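## Task

Remove the incorrect cartridge currently in the sealant gun and put in the cartridge marked by a broad green band. Its front end must sit all the way forward in the cup of the gun's front ring, with the nozzle sticking out through that ring. The plunger rod can normally be drawn back only while the little thumb plate on it, just behind the handle, is held pushed toward the gun's front; the trigger is functional. At the end the plunger's disc must touch the rear end of the loaded cartridge. Both the loaded gun and the removed cartridge must lie at rest on the table, not leaning on each other or on anything else. Then state that you are done.

## Robot and tools

Robot: two arms, left_arm and right_arm, each a six-joint arm with a two-finger parallel gripper and a wrist camera. URDF root links sit at about left_arm (-0.003, +0.278, +0.026) m and right_arm (+0.005, -0.305, +0.006) m in the scene frame. A camera stand stands behind the arms. Loose objects may occasionally get a small push from outside.

Frames: the scene frame has its origin at table-top height midway between the nominal bases, +x out over the table, +z up, left_arm on the +y side (arm names do not match image sides). Reported hand positions (metres), quaternions (wxyz), velocities and targets are in the scene frame. Offsets you command are along each arm's own Hand target axes. On the gripper, +z points along the fingers, the fingers open and close along y, and end_effector_position is the point between the pads, about 1 cm short of the fingertips. Printed poses can be a few centimetres off, more at long reach.

execute_actions(actions, cameras): actions is a list of actions; each action is a table of up to 15 rows, one row per 1/30 s control step; a short table repeats its last row up to step 15. Every row is one flat list of 14 numbers in [-1, 1] covering both arms: left_arm dx, dy, dz, rx, ry, rz, opening, then right_arm in the same order. The six pose numbers are an offset, not a pose: they are measured from that arm's Hand target at the start of the action (every row from that same start, not from the row before), along the Hand target's axes. 1.0 equals 0.6 m or 180 degrees; rx, ry, rz form one rotation vector. Sending the same offset again moves further. Opening is absolute: +1 fully open (0.093 m), -1 closed. To leave an arm alone, give it six zeros and repeat its current opening (a 0 opening is itself a command). cameras lists camera names, ["all"] or []; images come by default only with an empty actions list, which also reports the scene number and task.

move(target, speed, blend, opening_speed, grip_force, blocking, cameras): drives grippers in straight lines. target is one 14-number row as above, or a list of up to 15 such rows; every row is an offset from the same starting Hand targets, not from the previous row. speed: path top speed in m/s, 0.002 to 2.9, default 0.25 (turn rate up to twice that in rad/s), one value or one per row. blend: corner rounding in m for lists, 0 (stop at each row) by default. opening_speed: finger command rate per second on the -1..+1 scale, at least 0.2. grip_force: newtons per pad, 10 to 50, one value or one per arm; it persists, and low values close slowly. blocking=false returns after about 0.5 s while the move continues. Paths do not avoid obstacles or the other arm; grippers lag and can overshoot, especially with a straight arm; avoid paths passing near an arm's own base (elbow can whip round). A move is capped at 10 s. The result adds a move: line: done (within 10 mm and 2 degrees), off_target, moving, held, fault, plus limits such as paced (pose clipped) or held (steps withheld).

wait(seconds): 0 to 3600, sends nothing new; a running move continues and may end it early. stop(): brakes the running move. zoom_image(camera, region): region [x0, y0, x1, y1] in pixels of that camera's latest image, at most 504 by 504; cameras are cam_head_left, cam_head_right, cam_high, cam_low, cam_left_wrist, cam_right_wrist, all 672x504. read_manual(section) returns licence texts only. finished_scene(scene) ends the current scene irreversibly, with scene its number; the goal must hold without the robot.

Reading results: Hand target is the last commanded pose after clipping; orientation commands are clipped to within 40 degrees of the measured one each step. The gripper often stops short or sags, tilts under load or friction, and small moves may fail or go sideways; check position and orientation after each move and send the remaining gap as an offset. An arm blocked by something keeps pushing until commanded back past its gripper. grip_measured is the finger motor on the opening scale: pads meet near -0.94, and an object of width w mm reads about -0.94 + 0.0208*w; a reading can be up to 0.02 too open. Sending about 0.41 below the width reading grips a rigid flat object at full force; grips are roughly 50 to 65 N per pad, with a hard spike at first touch. Keep sending the closing number to hold; send well above the width reading to release. Joint positions end with the finger opening in metres. Joint torques are noisy, offset, and joints 1 to 3 wrap at ±28 N m. Joint velocities may read "within noise". Action results also list some step positions.

Motor heat: holding loads, stretching out or pushing at unreachable poses heats motors; MOTOR HOT appears at 75 °C, at 90 °C the arm folds and idles, at 100 °C it collapses.

Avoid: dropping parts or releasing them while moving, letting anything fall far or leave the table, hitting fixed or heavy things, hard pushes, any contact or pinching between the two arms (a gripper closing on the other's fingers counts), strain on the wrist camera cables, and fault stops.

Each tool is called after ">>>" by a JSON object that holds its "api" and its "payload", one argument or row to a line.

## Session

>>> {"api": "execute_actions", "payload": {
  "actions": []
}}

Scene clock: 0.00 s.
left_arm: end_effector_position=(+0.3627, +0.2993, +0.1388) grip_measured=+1.000 end_effector_quat_wxyz=(+0.645, -0.023, +0.762, +0.059) | right_arm: end_effector_position=(+0.3829, -0.3100, +0.1202) grip_measured=+1.000 end_effector_quat_wxyz=(+0.655, +0.019, +0.756, -0.012)
Joint positions: left_arm=[-0.046 1.546 0.203 1.18 -0.111 0.043 0.093] | right_arm=[0.01 1.614 0.24 1.23 0.054 0.015 0.093]
Joint velocities: within noise
Joint torques (N m): no reading
Heat: left arm: 37 °C; right arm: 37 °C.
Hand target: left_arm +0.3633, +0.2993, +0.1390; +0.644, -0.023, +0.762, +0.059 | right_arm +0.3850, -0.3100, +0.1265; +0.662, +0.019, +0.749, -0.012
Tool commands: left_gripper/opening=+1.0 right_gripper/opening=+1.0

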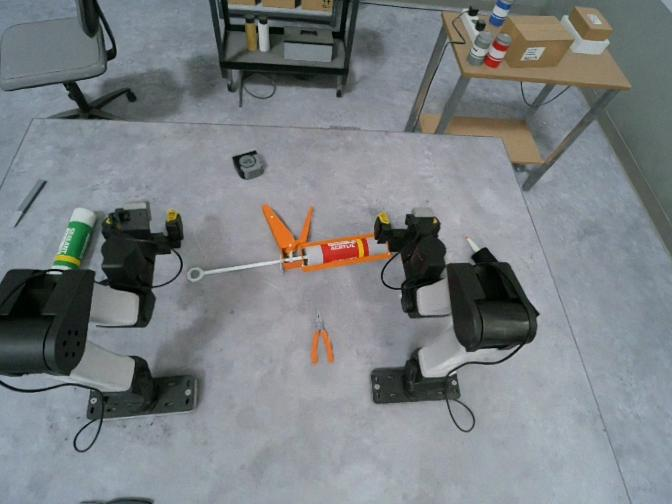

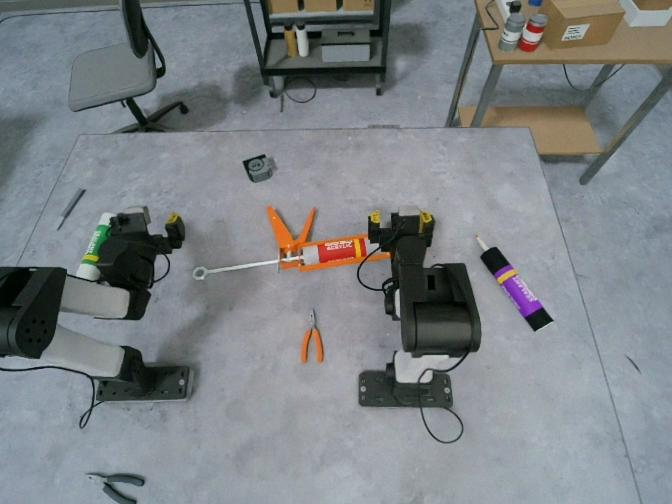

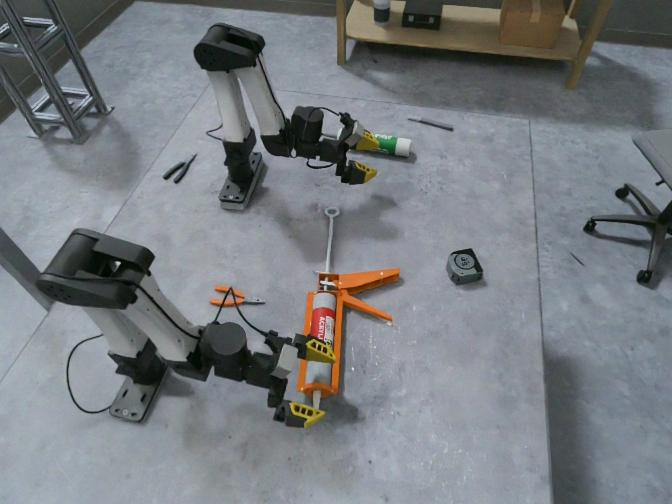

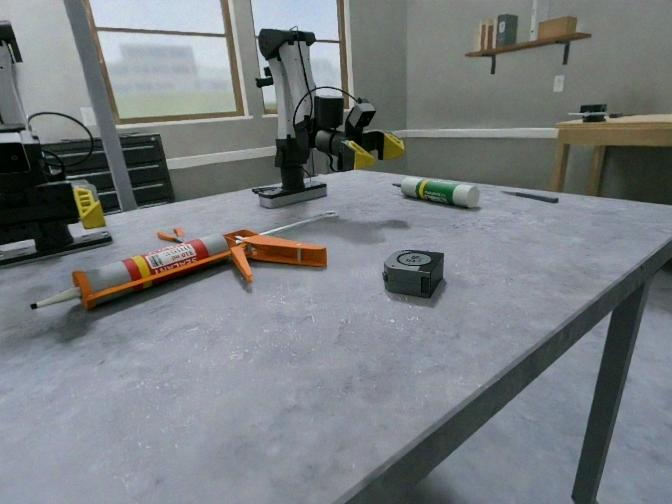

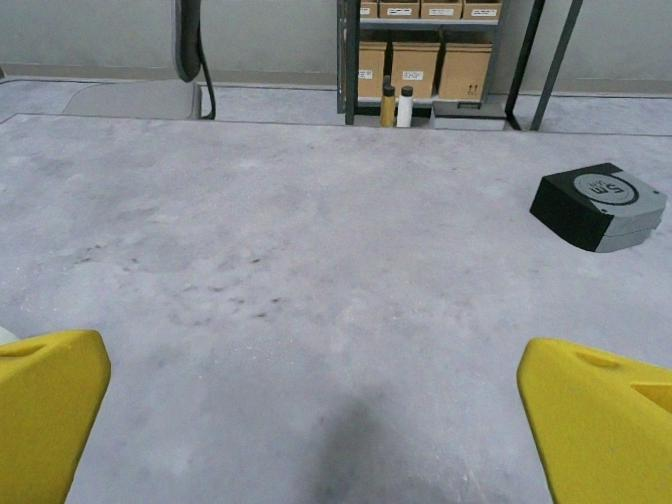

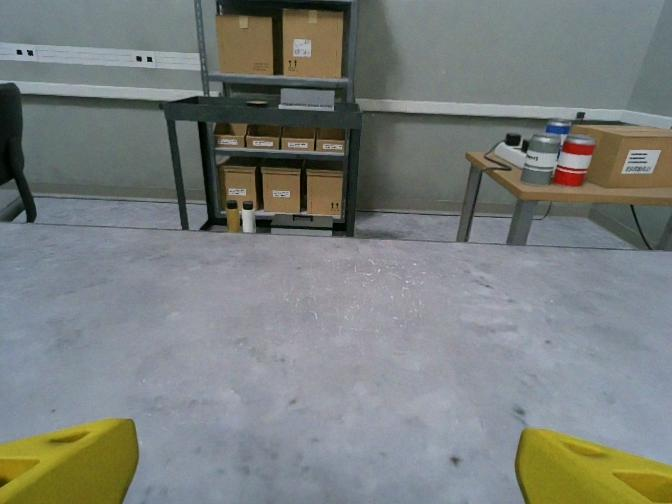

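>>> {"api": "zoom_image", "payload": {
  "camera": "cam_head_left",
  "region": [180, 180, 420, 360]
}}

>>> {"api": "zoom_image", "payload": {
  "camera": "cam_high",
  "region": [260, 190, 440, 440]
}}

>>> {"api": "zoom_image", "payload": {
  "camera": "cam_low",
  "region": [20, 170, 500, 330]
}}

>>> {"api": "zoom_image", "payload": {
  "camera": "cam_head_right",
  "region": [60, 180, 400, 360]
}}

Scaled by 2.100 from the camera's image (finer frame: 960x720).

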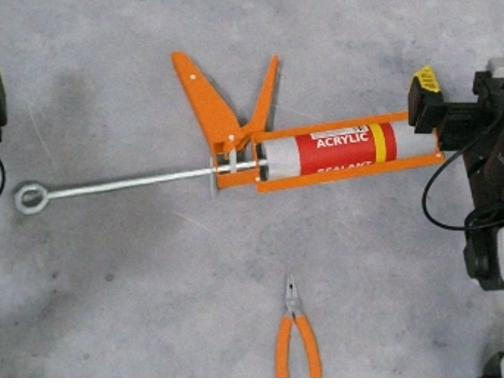

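Scaled by 2.016 from the camera's image (finer frame: 960x720).

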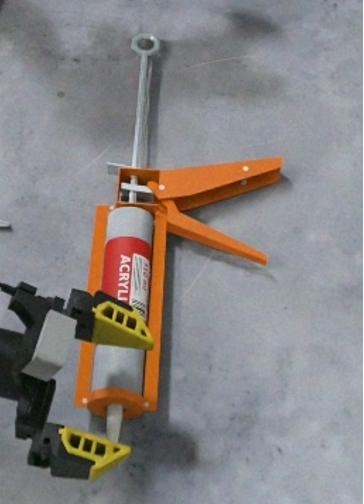

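Scaled by 1.050 from the camera's image (finer frame: 960x720).

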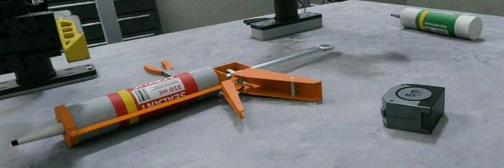

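Scaled by 1.482 from the camera's image (finer frame: 960x720).

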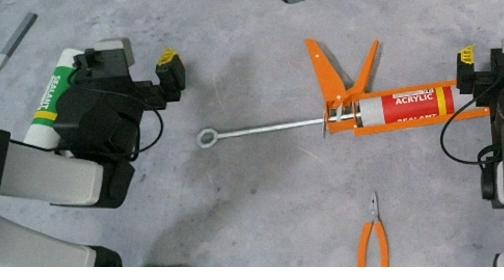

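>>> {"api": "move", "payload": {
  "target": [-0.185,0.119,-0.074,0.041,0.446,0.016,1,-0.205,0.347,-0.133,-0.0084,0.461,-0.0132,1],
  "cameras": ["all"]
}}

Scene clock: 45.33 s.
left_arm: end_effector_position=(+0.3301, +0.3565, +0.2546) grip_measured=+1.000 end_effector_quat_wxyz=(+0.075, -0.002, +0.997, +0.014) | right_arm: end_effector_position=(+0.3303, -0.1036, +0.2545) grip_measured=+1.000 end_effector_quat_wxyz=(+0.108, -0.005, +0.992, +0.060)
Joint positions: left_arm=[0.183 1.768 1.92 -1.569 0.009 0.233 0.093] | right_arm=[0.559 1.881 2.13 -1.573 0.011 0.548 0.093]
Joint torques (N m): left_arm=[0.51 -9.37 7.08 0.5 0.07 0.11] | right_arm=[-0.14 -8.46 7.73 1.09 -0.06 0.09]
Heat: left arm: 41 °C; right arm: 44 °C.
Hand target: left_arm +0.3307, +0.3601, +0.2599; +0.000, +0.001, +1.000, +0.000 | right_arm +0.3302, -0.1002, +0.2601; +0.000, +0.000, +1.000, +0.001
Off the commanded pose: left_arm 0.006 m, 9 deg | right_arm 0.007 m, 14 deg.
joint sent to its limit (left arm) — joint 4 (wrist pitch), lower limit. The joint targets are off in orientation, not in position.
joint sent to its limit (right arm) — joint 4 (wrist pitch), lower limit. The joint targets are off in orientation, not in position.
move: off_target (left_arm, right_arm)

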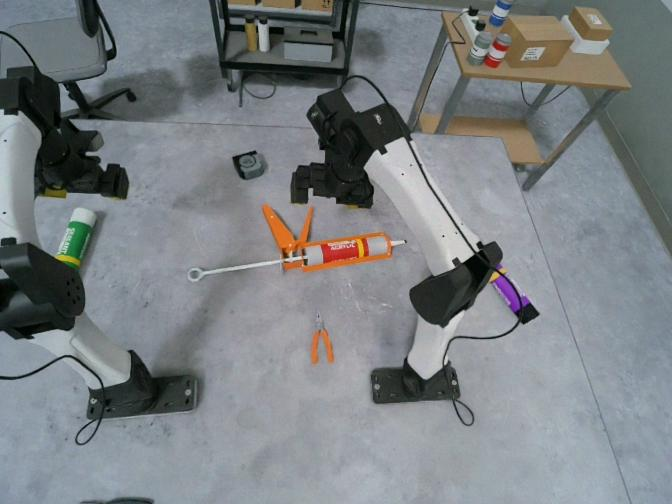

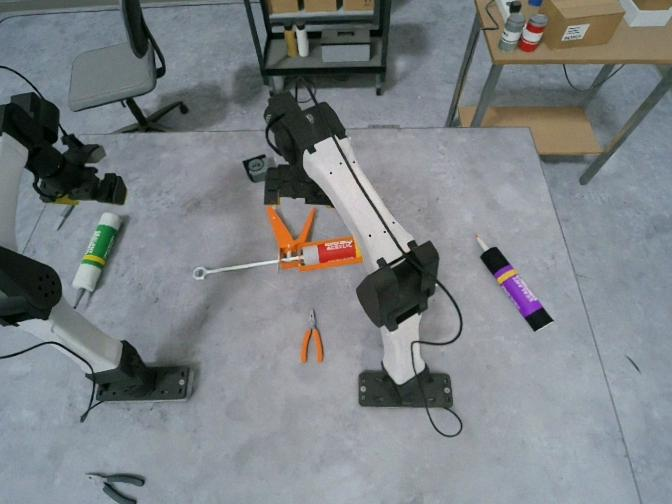

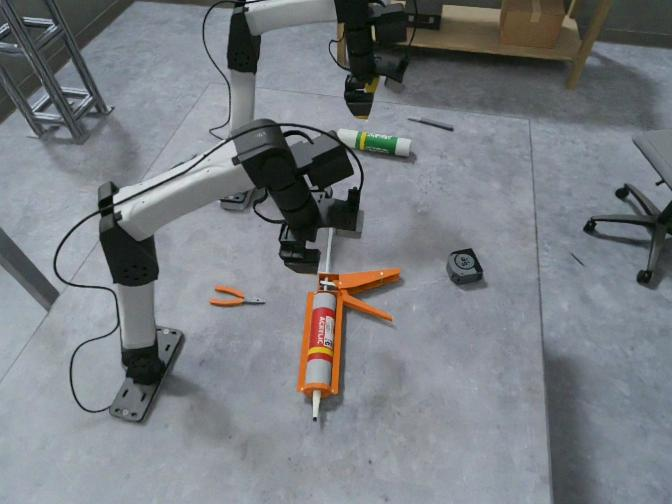

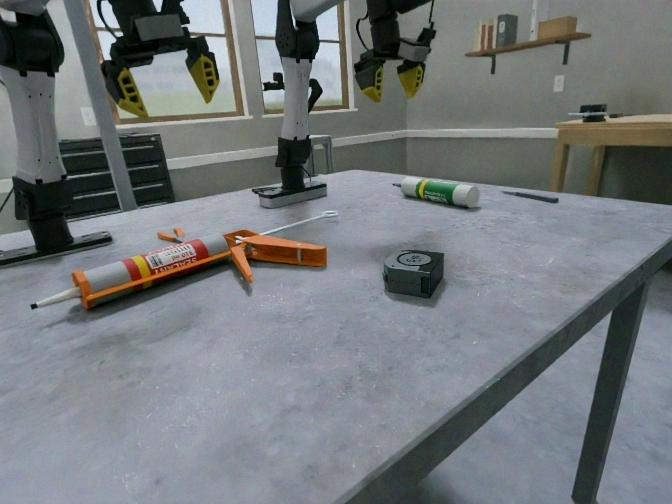

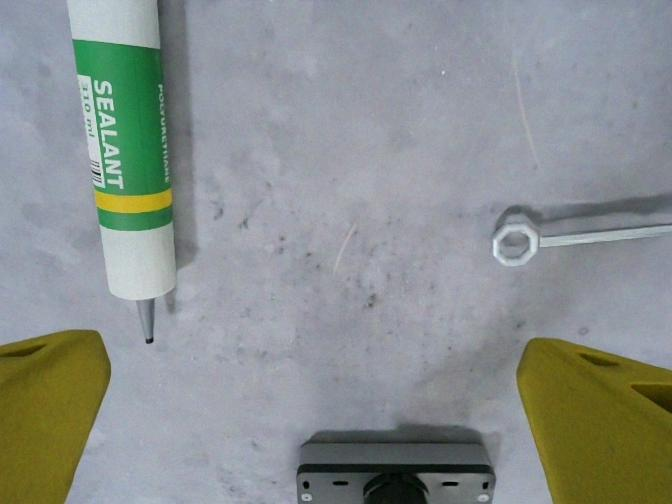

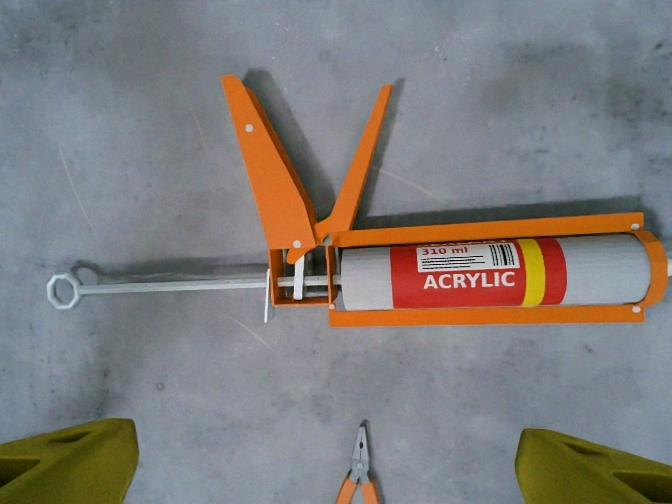

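>>> {"api": "zoom_image", "payload": {
  "camera": "cam_right_wrist",
  "region": [200, 180, 400, 340]
}}

>>> {"api": "zoom_image", "payload": {
  "camera": "cam_low",
  "region": [20, 190, 350, 320]
}}

>>> {"api": "zoom_image", "payload": {
  "camera": "cam_high",
  "region": [280, 250, 410, 430]
}}

Scaled by 2.520 from the camera's image (finer frame: 960x720).

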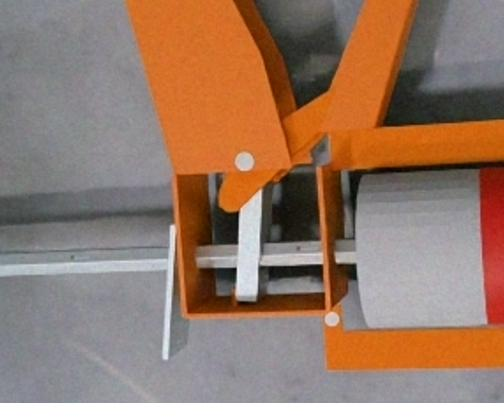

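Scaled by 1.527 from the camera's image (finer frame: 960x720).

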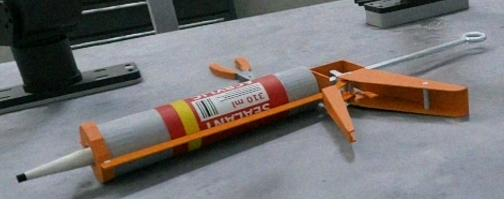

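Scaled by 2.800 from the camera's image (finer frame: 960x720).

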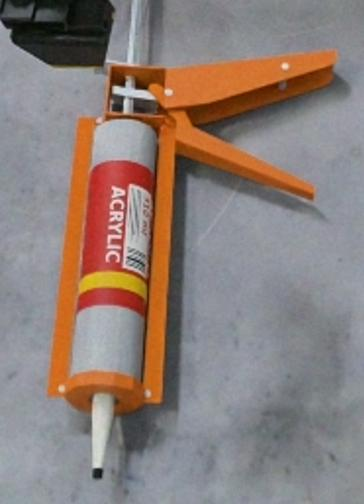

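>>> {"api": "move", "payload": {
  "target": [0.027,-0.267,0.183,0,0,-0.5,0.2,0,0,0,0,0,0,1],
  "cameras": ["cam_head_left","cam_left_wrist","cam_right_wrist"]
}}

Scene clock: 132.27 s.
left_arm: end_effector_position=(+0.3164, +0.2023, +0.1609) grip_measured=+0.203 end_effector_quat_wxyz=(-0.011, +0.704, -0.710, +0.011) | right_arm: end_effector_position=(+0.3301, -0.1035, +0.2545) grip_measured=+1.000 end_effector_quat_wxyz=(+0.107, -0.004, +0.992, +0.061)
Joint positions: left_arm=[-0.29 1.755 1.533 -1.319 -0.008 -1.798 0.055] | right_arm=[0.559 1.881 2.13 -1.573 0.009 0.549 0.093]
Joint torques (N m): left_arm=[-0.39 -7.82 4.19 0.37 0.11 -0.14] | right_arm=[-0.17 -8.43 7.65 1.1 -0.06 0.09]
Heat: left arm: 44 °C; right arm: 44 °C.
Hand target: left_arm +0.3143, +0.2000, +0.1500; +0.000, +0.707, -0.708, +0.000 | right_arm +0.3302, -0.1002, +0.2601; -0.001, +0.000, +1.000, +0.000
Off the commanded pose: left_arm 0.011 m, 2 deg | right_arm 0.006 m, 14 deg.
joint sent to its limit (right arm) — joint 4 (wrist pitch), lower limit. The joint targets are off in orientation, not in position.
move: off_target (left_arm)

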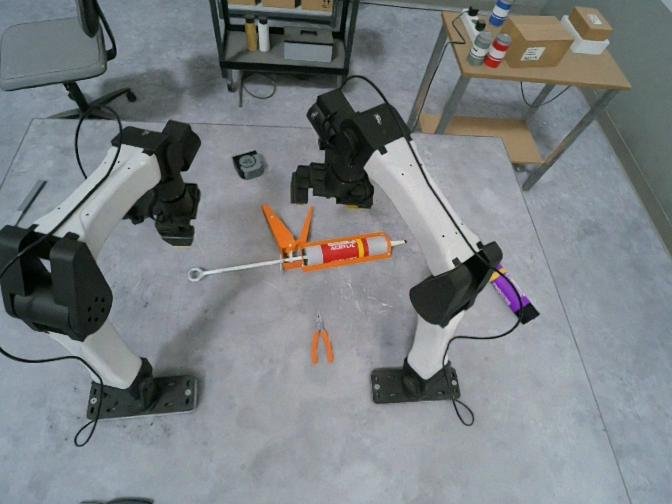

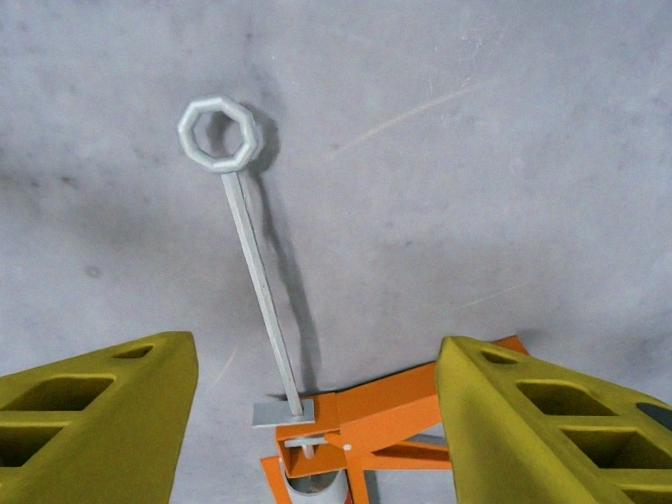

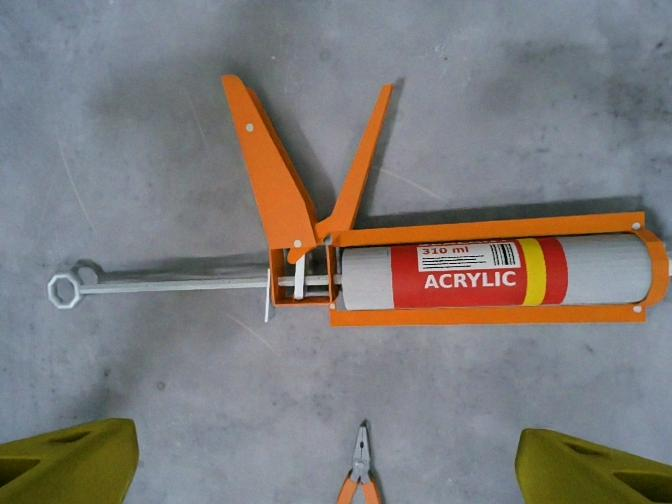

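>>> {"api": "move", "payload": {
  "target": [-0.025,0.0655,0.083,0,0,-0.056,0.2,0,0,0,0,0,0,1],
  "cameras": ["cam_high","cam_left_wrist","cam_right_wrist"]
}}

Scene clock: 150.77 s.
left_arm: end_effector_position=(+0.2773, +0.2140, +0.0975) grip_measured=+0.203 end_effector_quat_wxyz=(+0.002, +0.761, -0.648, -0.009) | right_arm: end_effector_position=(+0.3301, -0.1035, +0.2545) grip_measured=+1.000 end_effector_quat_wxyz=(+0.107, -0.004, +0.992, +0.061)
Joint positions: left_arm=[-0.28 1.672 1.184 -1.1 -0.004 -1.956 0.055] | right_arm=[0.559 1.881 2.13 -1.573 0.009 0.549 0.093]
Joint torques (N m): left_arm=[0.31 -11.38 3.84 0.31 0.11 -0.14] | right_arm=[-0.2 -8.47 7.75 1.07 -0.09 0.08]
Heat: left arm: 41 °C; right arm: 44 °C.
Hand target: left_arm +0.2751, +0.2151, +0.1002; +0.000, +0.766, -0.643, +0.000 | right_arm +0.3302, -0.1002, +0.2601; -0.001, +0.000, +1.000, +0.000
Off the commanded pose: left_arm 0.004 m, 1 deg | right_arm 0.006 m, 14 deg.
joint sent to its limit (right arm) — joint 4 (wrist pitch), lower limit. The joint targets are off in orientation, not in position.
move: done

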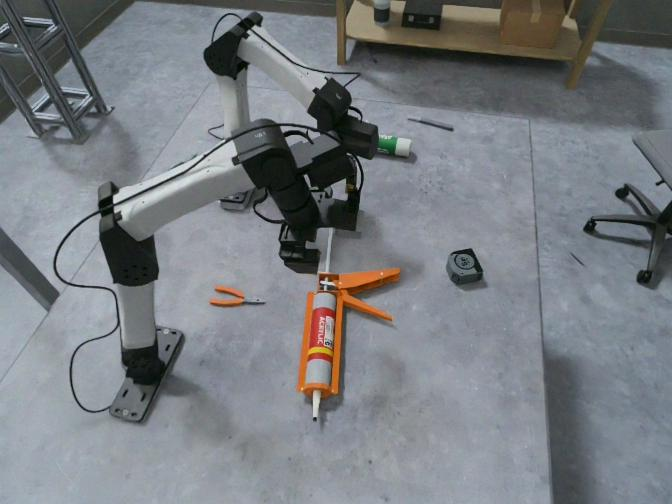

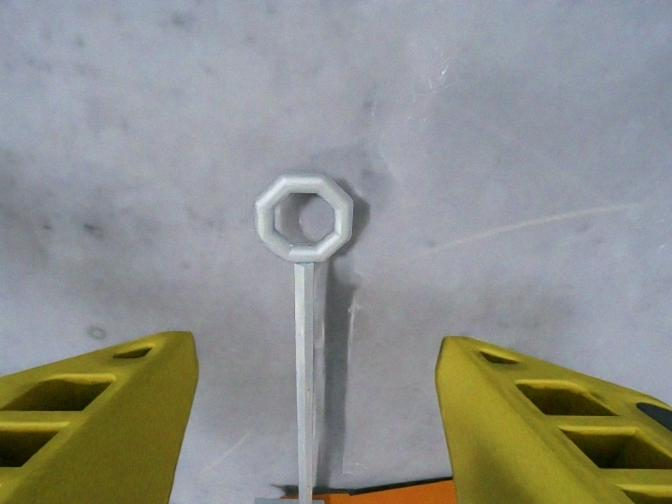

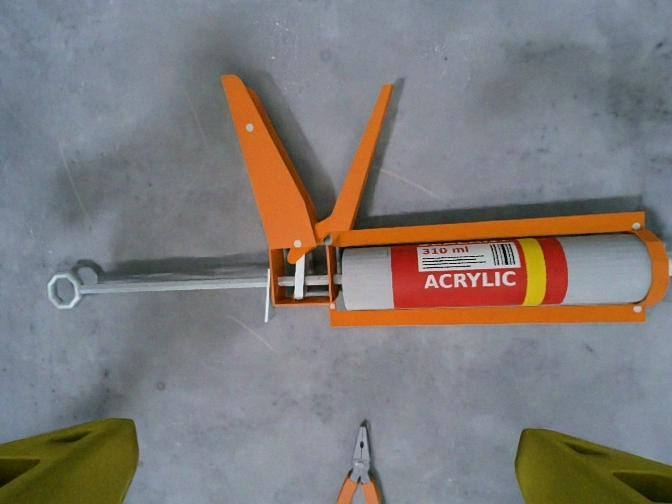

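>>> {"api": "move", "payload": {
  "target": [0.0167,0.0083,0.092,0,0,0,0.2,0,0,0,0,0,0,1],
  "cameras": ["cam_low","cam_left_wrist","cam_high"]
}}

>>> {"api": "zoom_image", "payload": {
  "camera": "cam_low",
  "region": [150, 130, 450, 330]
}}

Scene clock: 161.80 s.
left_arm: end_effector_position=(+0.2757, +0.2054, +0.0521) grip_measured=+0.203 end_effector_quat_wxyz=(-0.006, +0.764, -0.645, +0.008) | right_arm: end_effector_position=(+0.3301, -0.1035, +0.2545) grip_measured=+1.000 end_effector_quat_wxyz=(+0.107, -0.004, +0.992, +0.061)
Joint positions: left_arm=[-0.31 1.7 1.024 -0.875 -0.003 -1.995 0.055] | right_arm=[0.559 1.881 2.13 -1.573 0.009 0.549 0.093]
Joint torques (N m): left_arm=[-0.39 -7.15 4.15 0.38 0.09 -0.13] | right_arm=[-0.13 -8.51 7.65 1.11 -0.11 0.09]
Heat: left arm: 40 °C; right arm: 44 °C.
Hand target: left_arm +0.2720, +0.2044, +0.0451; +0.000, +0.766, -0.643, +0.000 | right_arm +0.3302, -0.1002, +0.2601; -0.001, +0.000, +1.000, +0.000
Off the commanded pose: left_arm 0.008 m, 1 deg | right_arm 0.006 m, 14 deg.
joint sent to its limit (right arm) — joint 4 (wrist pitch), lower limit. The joint targets are off in orientation, not in position.
move: done
Images, in order (width x height): cam_high 672x504, cam_low 672x504, cam_left_wrist 672x504.

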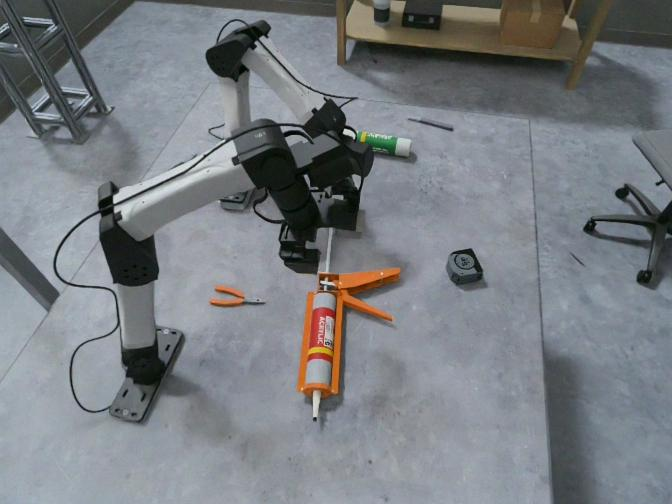

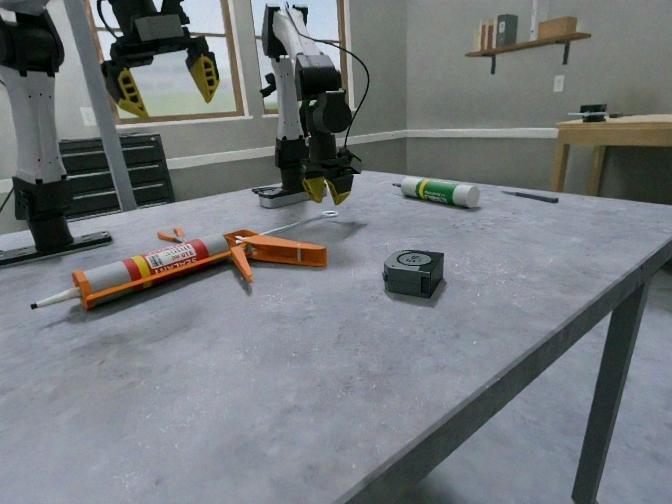

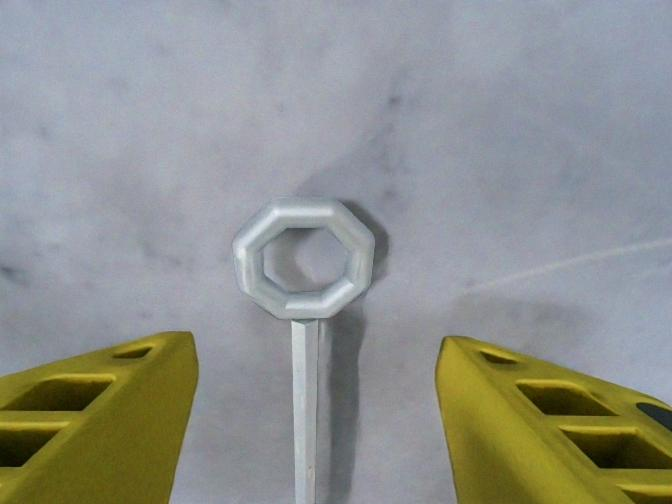

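Scaled by 1.680 from the camera's image (finer frame: 960x720).

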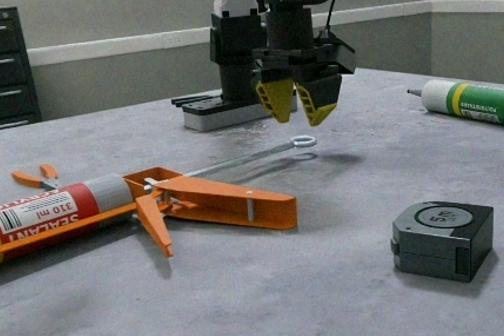

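>>> {"api": "move", "payload": {
  "target": [0,0.005,0.033,0,0,0,0.0,0,0,0,0,0,0,1],
  "cameras": ["cam_low","cam_left_wrist"]
}}

>>> {"api": "zoom_image", "payload": {
  "camera": "cam_low",
  "region": [250, 150, 400, 250]
}}

Scene clock: 169.83 s.
left_arm: end_effector_position=(+0.2732, +0.2051, +0.0322) grip_measured=+0.003 end_effector_quat_wxyz=(-0.006, +0.765, -0.644, +0.008) | right_arm: end_effector_position=(+0.3301, -0.1035, +0.2545) grip_measured=+1.000 end_effector_quat_wxyz=(+0.107, -0.004, +0.992, +0.061)
Joint positions: left_arm=[-0.313 1.728 0.968 -0.791 -0.003 -2 0.045] | right_arm=[0.559 1.881 2.13 -1.573 0.009 0.549 0.093]
Joint torques (N m): left_arm=[-0.49 -7.21 4 0.37 0.1 -0.14] | right_arm=[-0.21 -8.54 7.84 1.1 -0.09 0.11]
Heat: left arm: 40 °C; right arm: 44 °C.
Hand target: left_arm +0.2690, +0.2039, +0.0253; +0.000, +0.766, -0.643, +0.000 | right_arm +0.3302, -0.1002, +0.2601; -0.001, +0.000, +1.000, +0.000
Off the commanded pose: left_arm 0.008 m, 1 deg | right_arm 0.006 m, 14 deg.
joint sent to its limit (right arm) — joint 4 (wrist pitch), lower limit. The joint targets are off in orientation, not in position.
move: done

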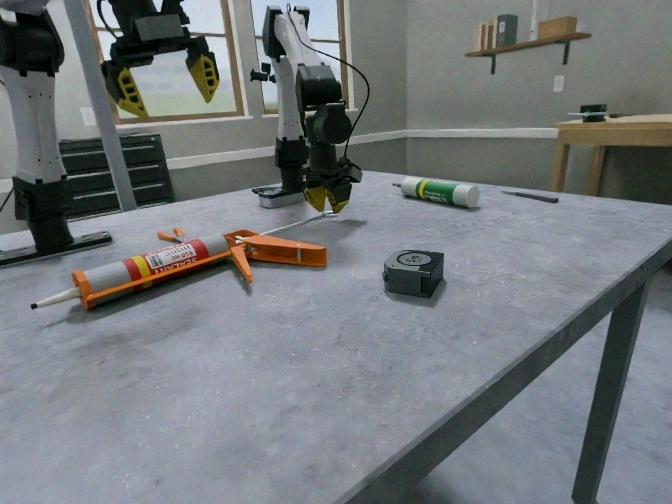

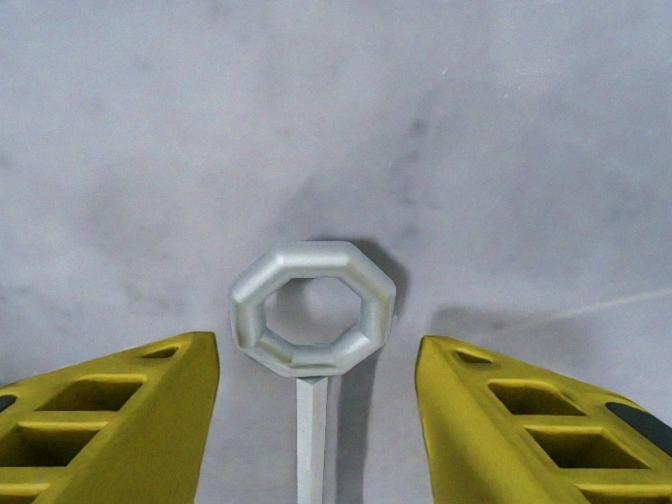

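Scaled by 3.360 from the camera's image (finer frame: 960x720).

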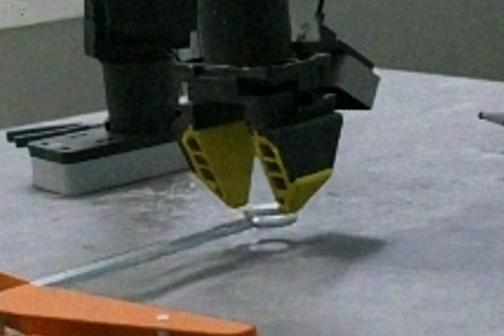

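>>> {"api": "move", "payload": {
  "target": [
    [0,0.003,0.012,0,0,0,0.0,0,0,0,0,0,0,1],
    [0,0.003,0.012,0,0,0,-0.6,0,0,0,0,0,0,1]
  ],
  "cameras": ["cam_low","cam_left_wrist"]
}}

>>> {"api": "zoom_image", "payload": {
  "camera": "cam_low",
  "region": [250, 150, 400, 250]
}}

Scene clock: 184.03 s.
left_arm: end_effector_position=(+0.2728, +0.2047, +0.0263) grip_measured=-0.439 end_effector_quat_wxyz=(-0.007, +0.766, -0.643, +0.011) | right_arm: end_effector_position=(+0.3301, -0.1035, +0.2545) grip_measured=+1.000 end_effector_quat_wxyz=(+0.107, -0.004, +0.992, +0.061)
Joint positions: left_arm=[-0.315 1.735 0.949 -0.76 -0.003 -2.005 0.024] | right_arm=[0.559 1.881 2.13 -1.573 0.009 0.549 0.093]
Joint torques (N m): left_arm=[-0.58 -6.95 3.82 0.37 0.09 -0.11] | right_arm=[-0.25 -8.61 7.69 1.11 -0.1 0.08]
Heat: left arm: 39 °C; right arm: 44 °C.
Hand target: left_arm +0.2673, +0.2036, +0.0181; +0.000, +0.766, -0.643, +0.000 | right_arm +0.3302, -0.1002, +0.2601; -0.001, +0.000, +1.000, +0.000
Off the commanded pose: left_arm 0.010 m, 1 deg | right_arm 0.006 m, 14 deg.
joint sent to its limit (right arm) — joint 4 (wrist pitch), lower limit. The joint targets are off in orientation, not in position.
move: done

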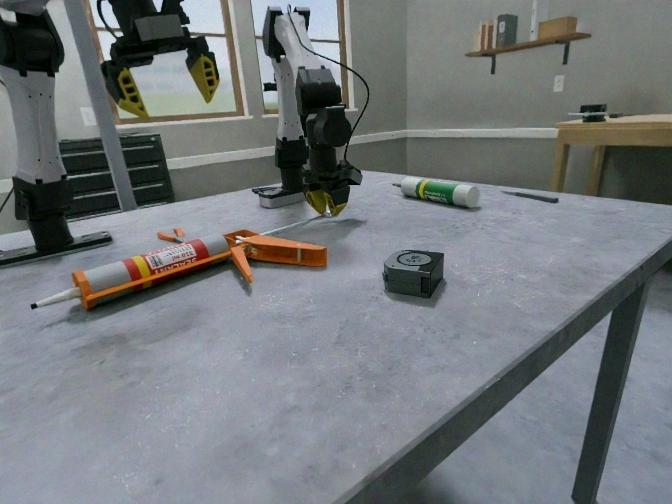

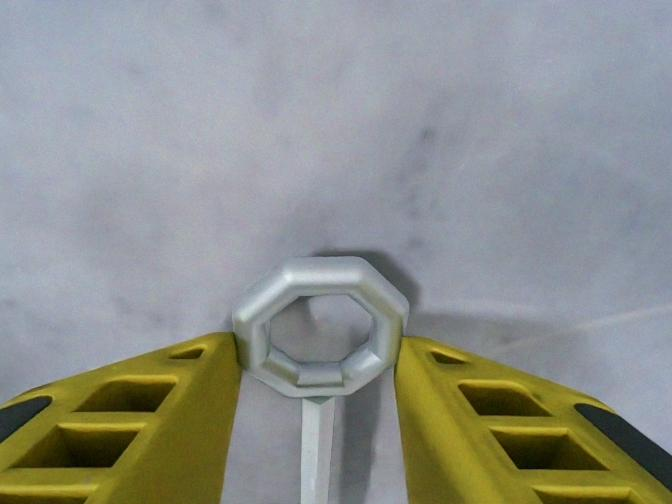

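Scaled by 3.360 from the camera's image (finer frame: 960x720).

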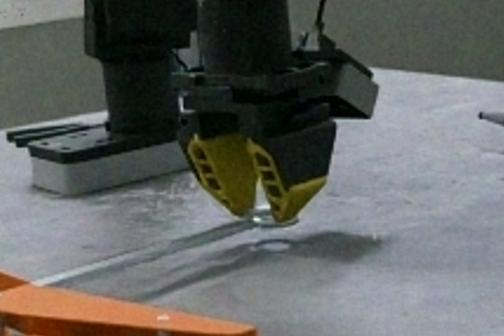

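>>> {"api": "move", "payload": {
  "target": [0,0,0,0,0,0,-0.9,0.092,0.242,0.15,0,0,0,-1],
  "cameras": ["cam_right_wrist","cam_head_left","cam_left_wrist"]
}}

Scene clock: 201.57 s.
left_arm: end_effector_position=(+0.2728, +0.2047, +0.0263) grip_measured=-0.420 end_effector_quat_wxyz=(-0.007, +0.766, -0.643, +0.011) | right_arm: end_effector_position=(+0.2718, +0.0431, +0.1630) grip_measured=-0.986 end_effector_quat_wxyz=(+0.022, -0.009, +0.999, +0.024)
Joint positions: left_arm=[-0.315 1.735 0.949 -0.76 -0.003 -2.005 0.025] | right_arm=[0.919 2.235 2.306 -1.577 0.005 0.901 0]
Joint torques (N m): left_arm=[-0.62 -6.93 3.73 0.37 0.09 -0.11] | right_arm=[-1.03 -12.38 7.9 0.67 -0.05 0.09]
Heat: left arm: 38 °C; right arm: 45 °C.
Hand target: left_arm +0.2673, +0.2036, +0.0181; +0.000, +0.766, -0.643, +0.000 | right_arm +0.2750, +0.0452, +0.1704; +0.000, +0.000, +1.000, +0.001
Off the commanded pose: left_arm 0.010 m, 1 deg | right_arm 0.008 m, 4 deg.
joint sent to its limit (right arm) — joint 4 (wrist pitch), lower limit. The joint targets are off in orientation, not in position.
move: off_target (right_arm)
Images, in order (width x height): cam_head_left 672x504, cam_left_wrist 672x504, cam_right_wrist 672x504.

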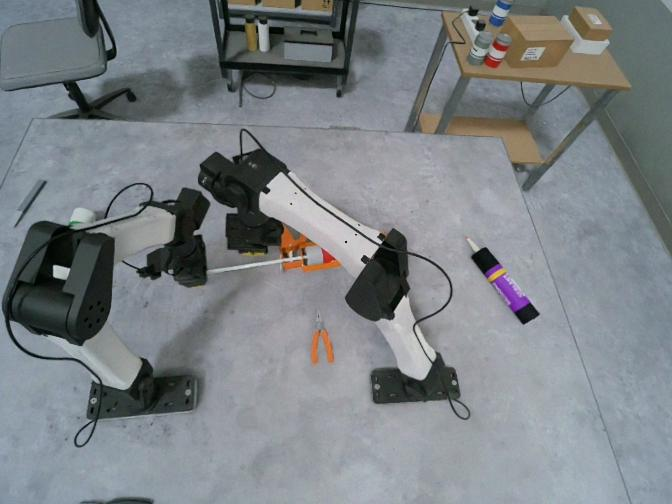

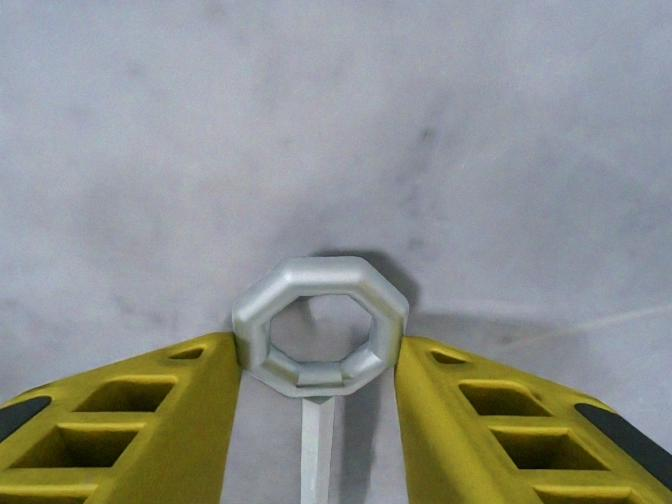

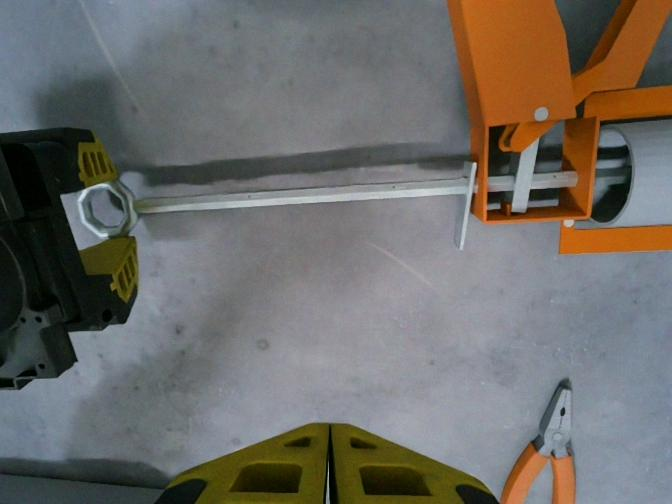

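>>> {"api": "move", "payload": {
  "target": [0,0,0,0,0,0,-0.9,0,-0.025,0.117,0,0,0,-1],
  "cameras": ["cam_right_wrist","cam_high","cam_low"]
}}

>>> {"api": "zoom_image", "payload": {
  "camera": "cam_low",
  "region": [180, 130, 400, 300]
}}

Scene clock: 215.03 s.
left_arm: end_effector_position=(+0.2728, +0.2047, +0.0263) grip_measured=-0.420 end_effector_quat_wxyz=(-0.007, +0.766, -0.643, +0.011) | right_arm: end_effector_position=(+0.2731, +0.0292, +0.0970) grip_measured=-0.986 end_effector_quat_wxyz=(-0.004, +0.003, +1.000, -0.009)
Joint positions: left_arm=[-0.315 1.735 0.949 -0.76 -0.003 -2.005 0.025] | right_arm=[0.896 2.227 2.029 -1.393 0.005 0.902 0]
Joint torques (N m): left_arm=[-0.64 -6.91 3.79 0.36 0.09 -0.11] | right_arm=[-0.84 -13.63 5.04 0.71 -0.07 -0.14]
Heat: left arm: 38 °C; right arm: 44 °C.
Hand target: left_arm +0.2673, +0.2036, +0.0181; +0.000, +0.766, -0.643, +0.000 | right_arm +0.2749, +0.0302, +0.1001; +0.000, +0.000, +1.000, +0.001
Off the commanded pose: left_arm 0.010 m, 1 deg | right_arm 0.004 m, 1 deg.
move: done
Images, in order (width x height): cam_high 672x504, cam_low 672x504, cam_right_wrist 672x504.

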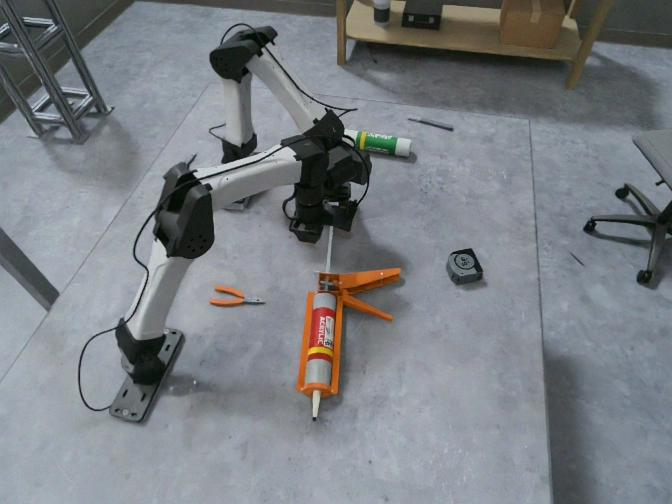

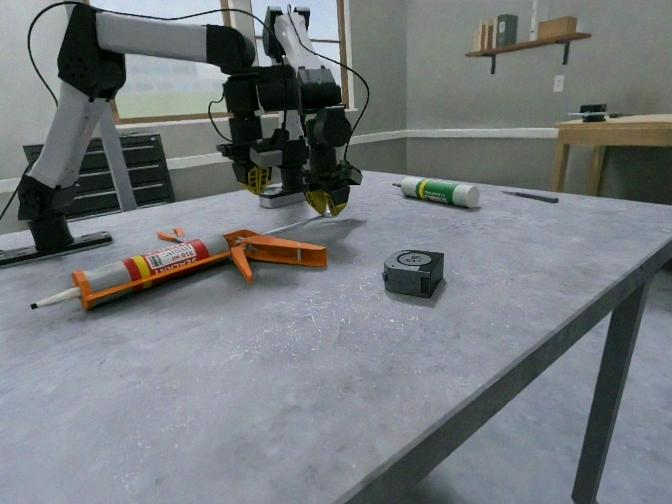

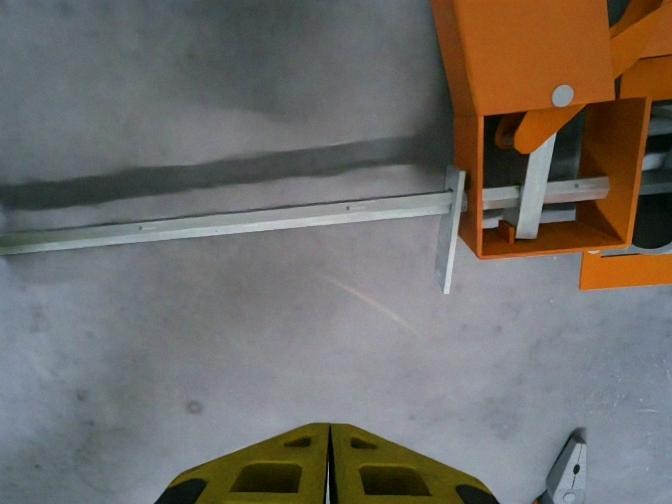

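Scaled by 2.291 from the camera's image (finer frame: 960x720).

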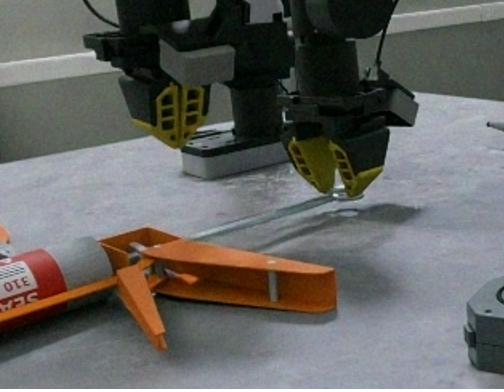

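>>> {"api": "move", "payload": {
  "target": [0,0,0,0,0,0,-0.9,0,0.025,0.075,0,0,0,-1],
  "cameras": ["cam_right_wrist","cam_low"]
}}

>>> {"api": "zoom_image", "payload": {
  "camera": "cam_low",
  "region": [180, 130, 400, 300]
}}

Scene clock: 228.87 s.
left_arm: end_effector_position=(+0.2728, +0.2047, +0.0263) grip_measured=-0.420 end_effector_quat_wxyz=(-0.007, +0.766, -0.643, +0.011) | right_arm: end_effector_position=(+0.2759, +0.0408, +0.0558) grip_measured=-0.986 end_effector_quat_wxyz=(-0.002, -0.003, +1.000, -0.006)
Joint positions: left_arm=[-0.315 1.735 0.949 -0.76 -0.003 -2.005 0.025] | right_arm=[0.908 2.275 1.946 -1.253 0.004 0.902 0]
Joint torques (N m): left_arm=[-0.61 -6.9 3.78 0.37 0.09 -0.11] | right_arm=[-0.01 -12.71 5.46 0.68 -0.06 0.09]
Heat: left arm: 37 °C; right arm: 42 °C.
Hand target: left_arm +0.2673, +0.2036, +0.0181; +0.000, +0.766, -0.643, +0.000 | right_arm +0.2749, +0.0452, +0.0550; -0.001, +0.000, +1.000, +0.000
Off the commanded pose: left_arm 0.010 m, 1 deg | right_arm 0.005 m, 1 deg.
move: done
Images, in order (width x height): cam_low 672x504, cam_right_wrist 672x504.

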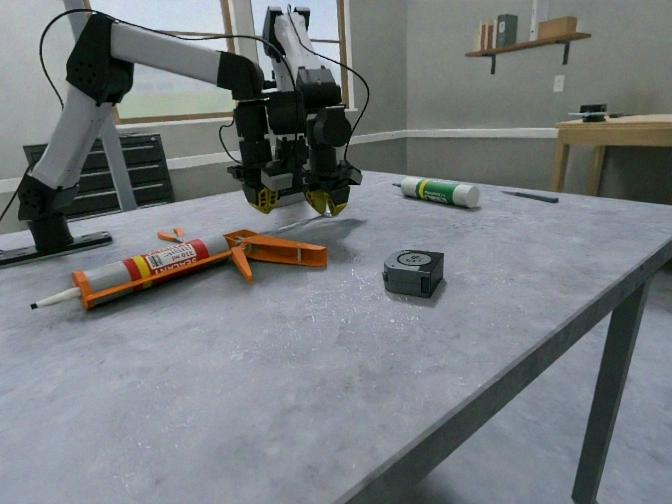

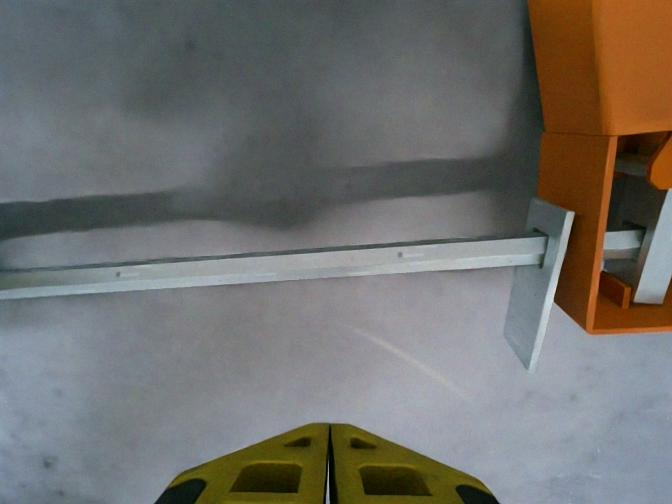

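Scaled by 2.291 from the camera's image (finer frame: 960x720).

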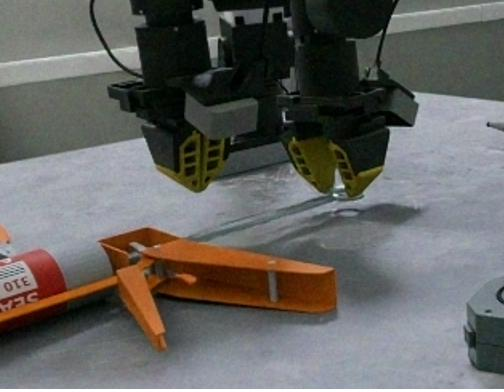

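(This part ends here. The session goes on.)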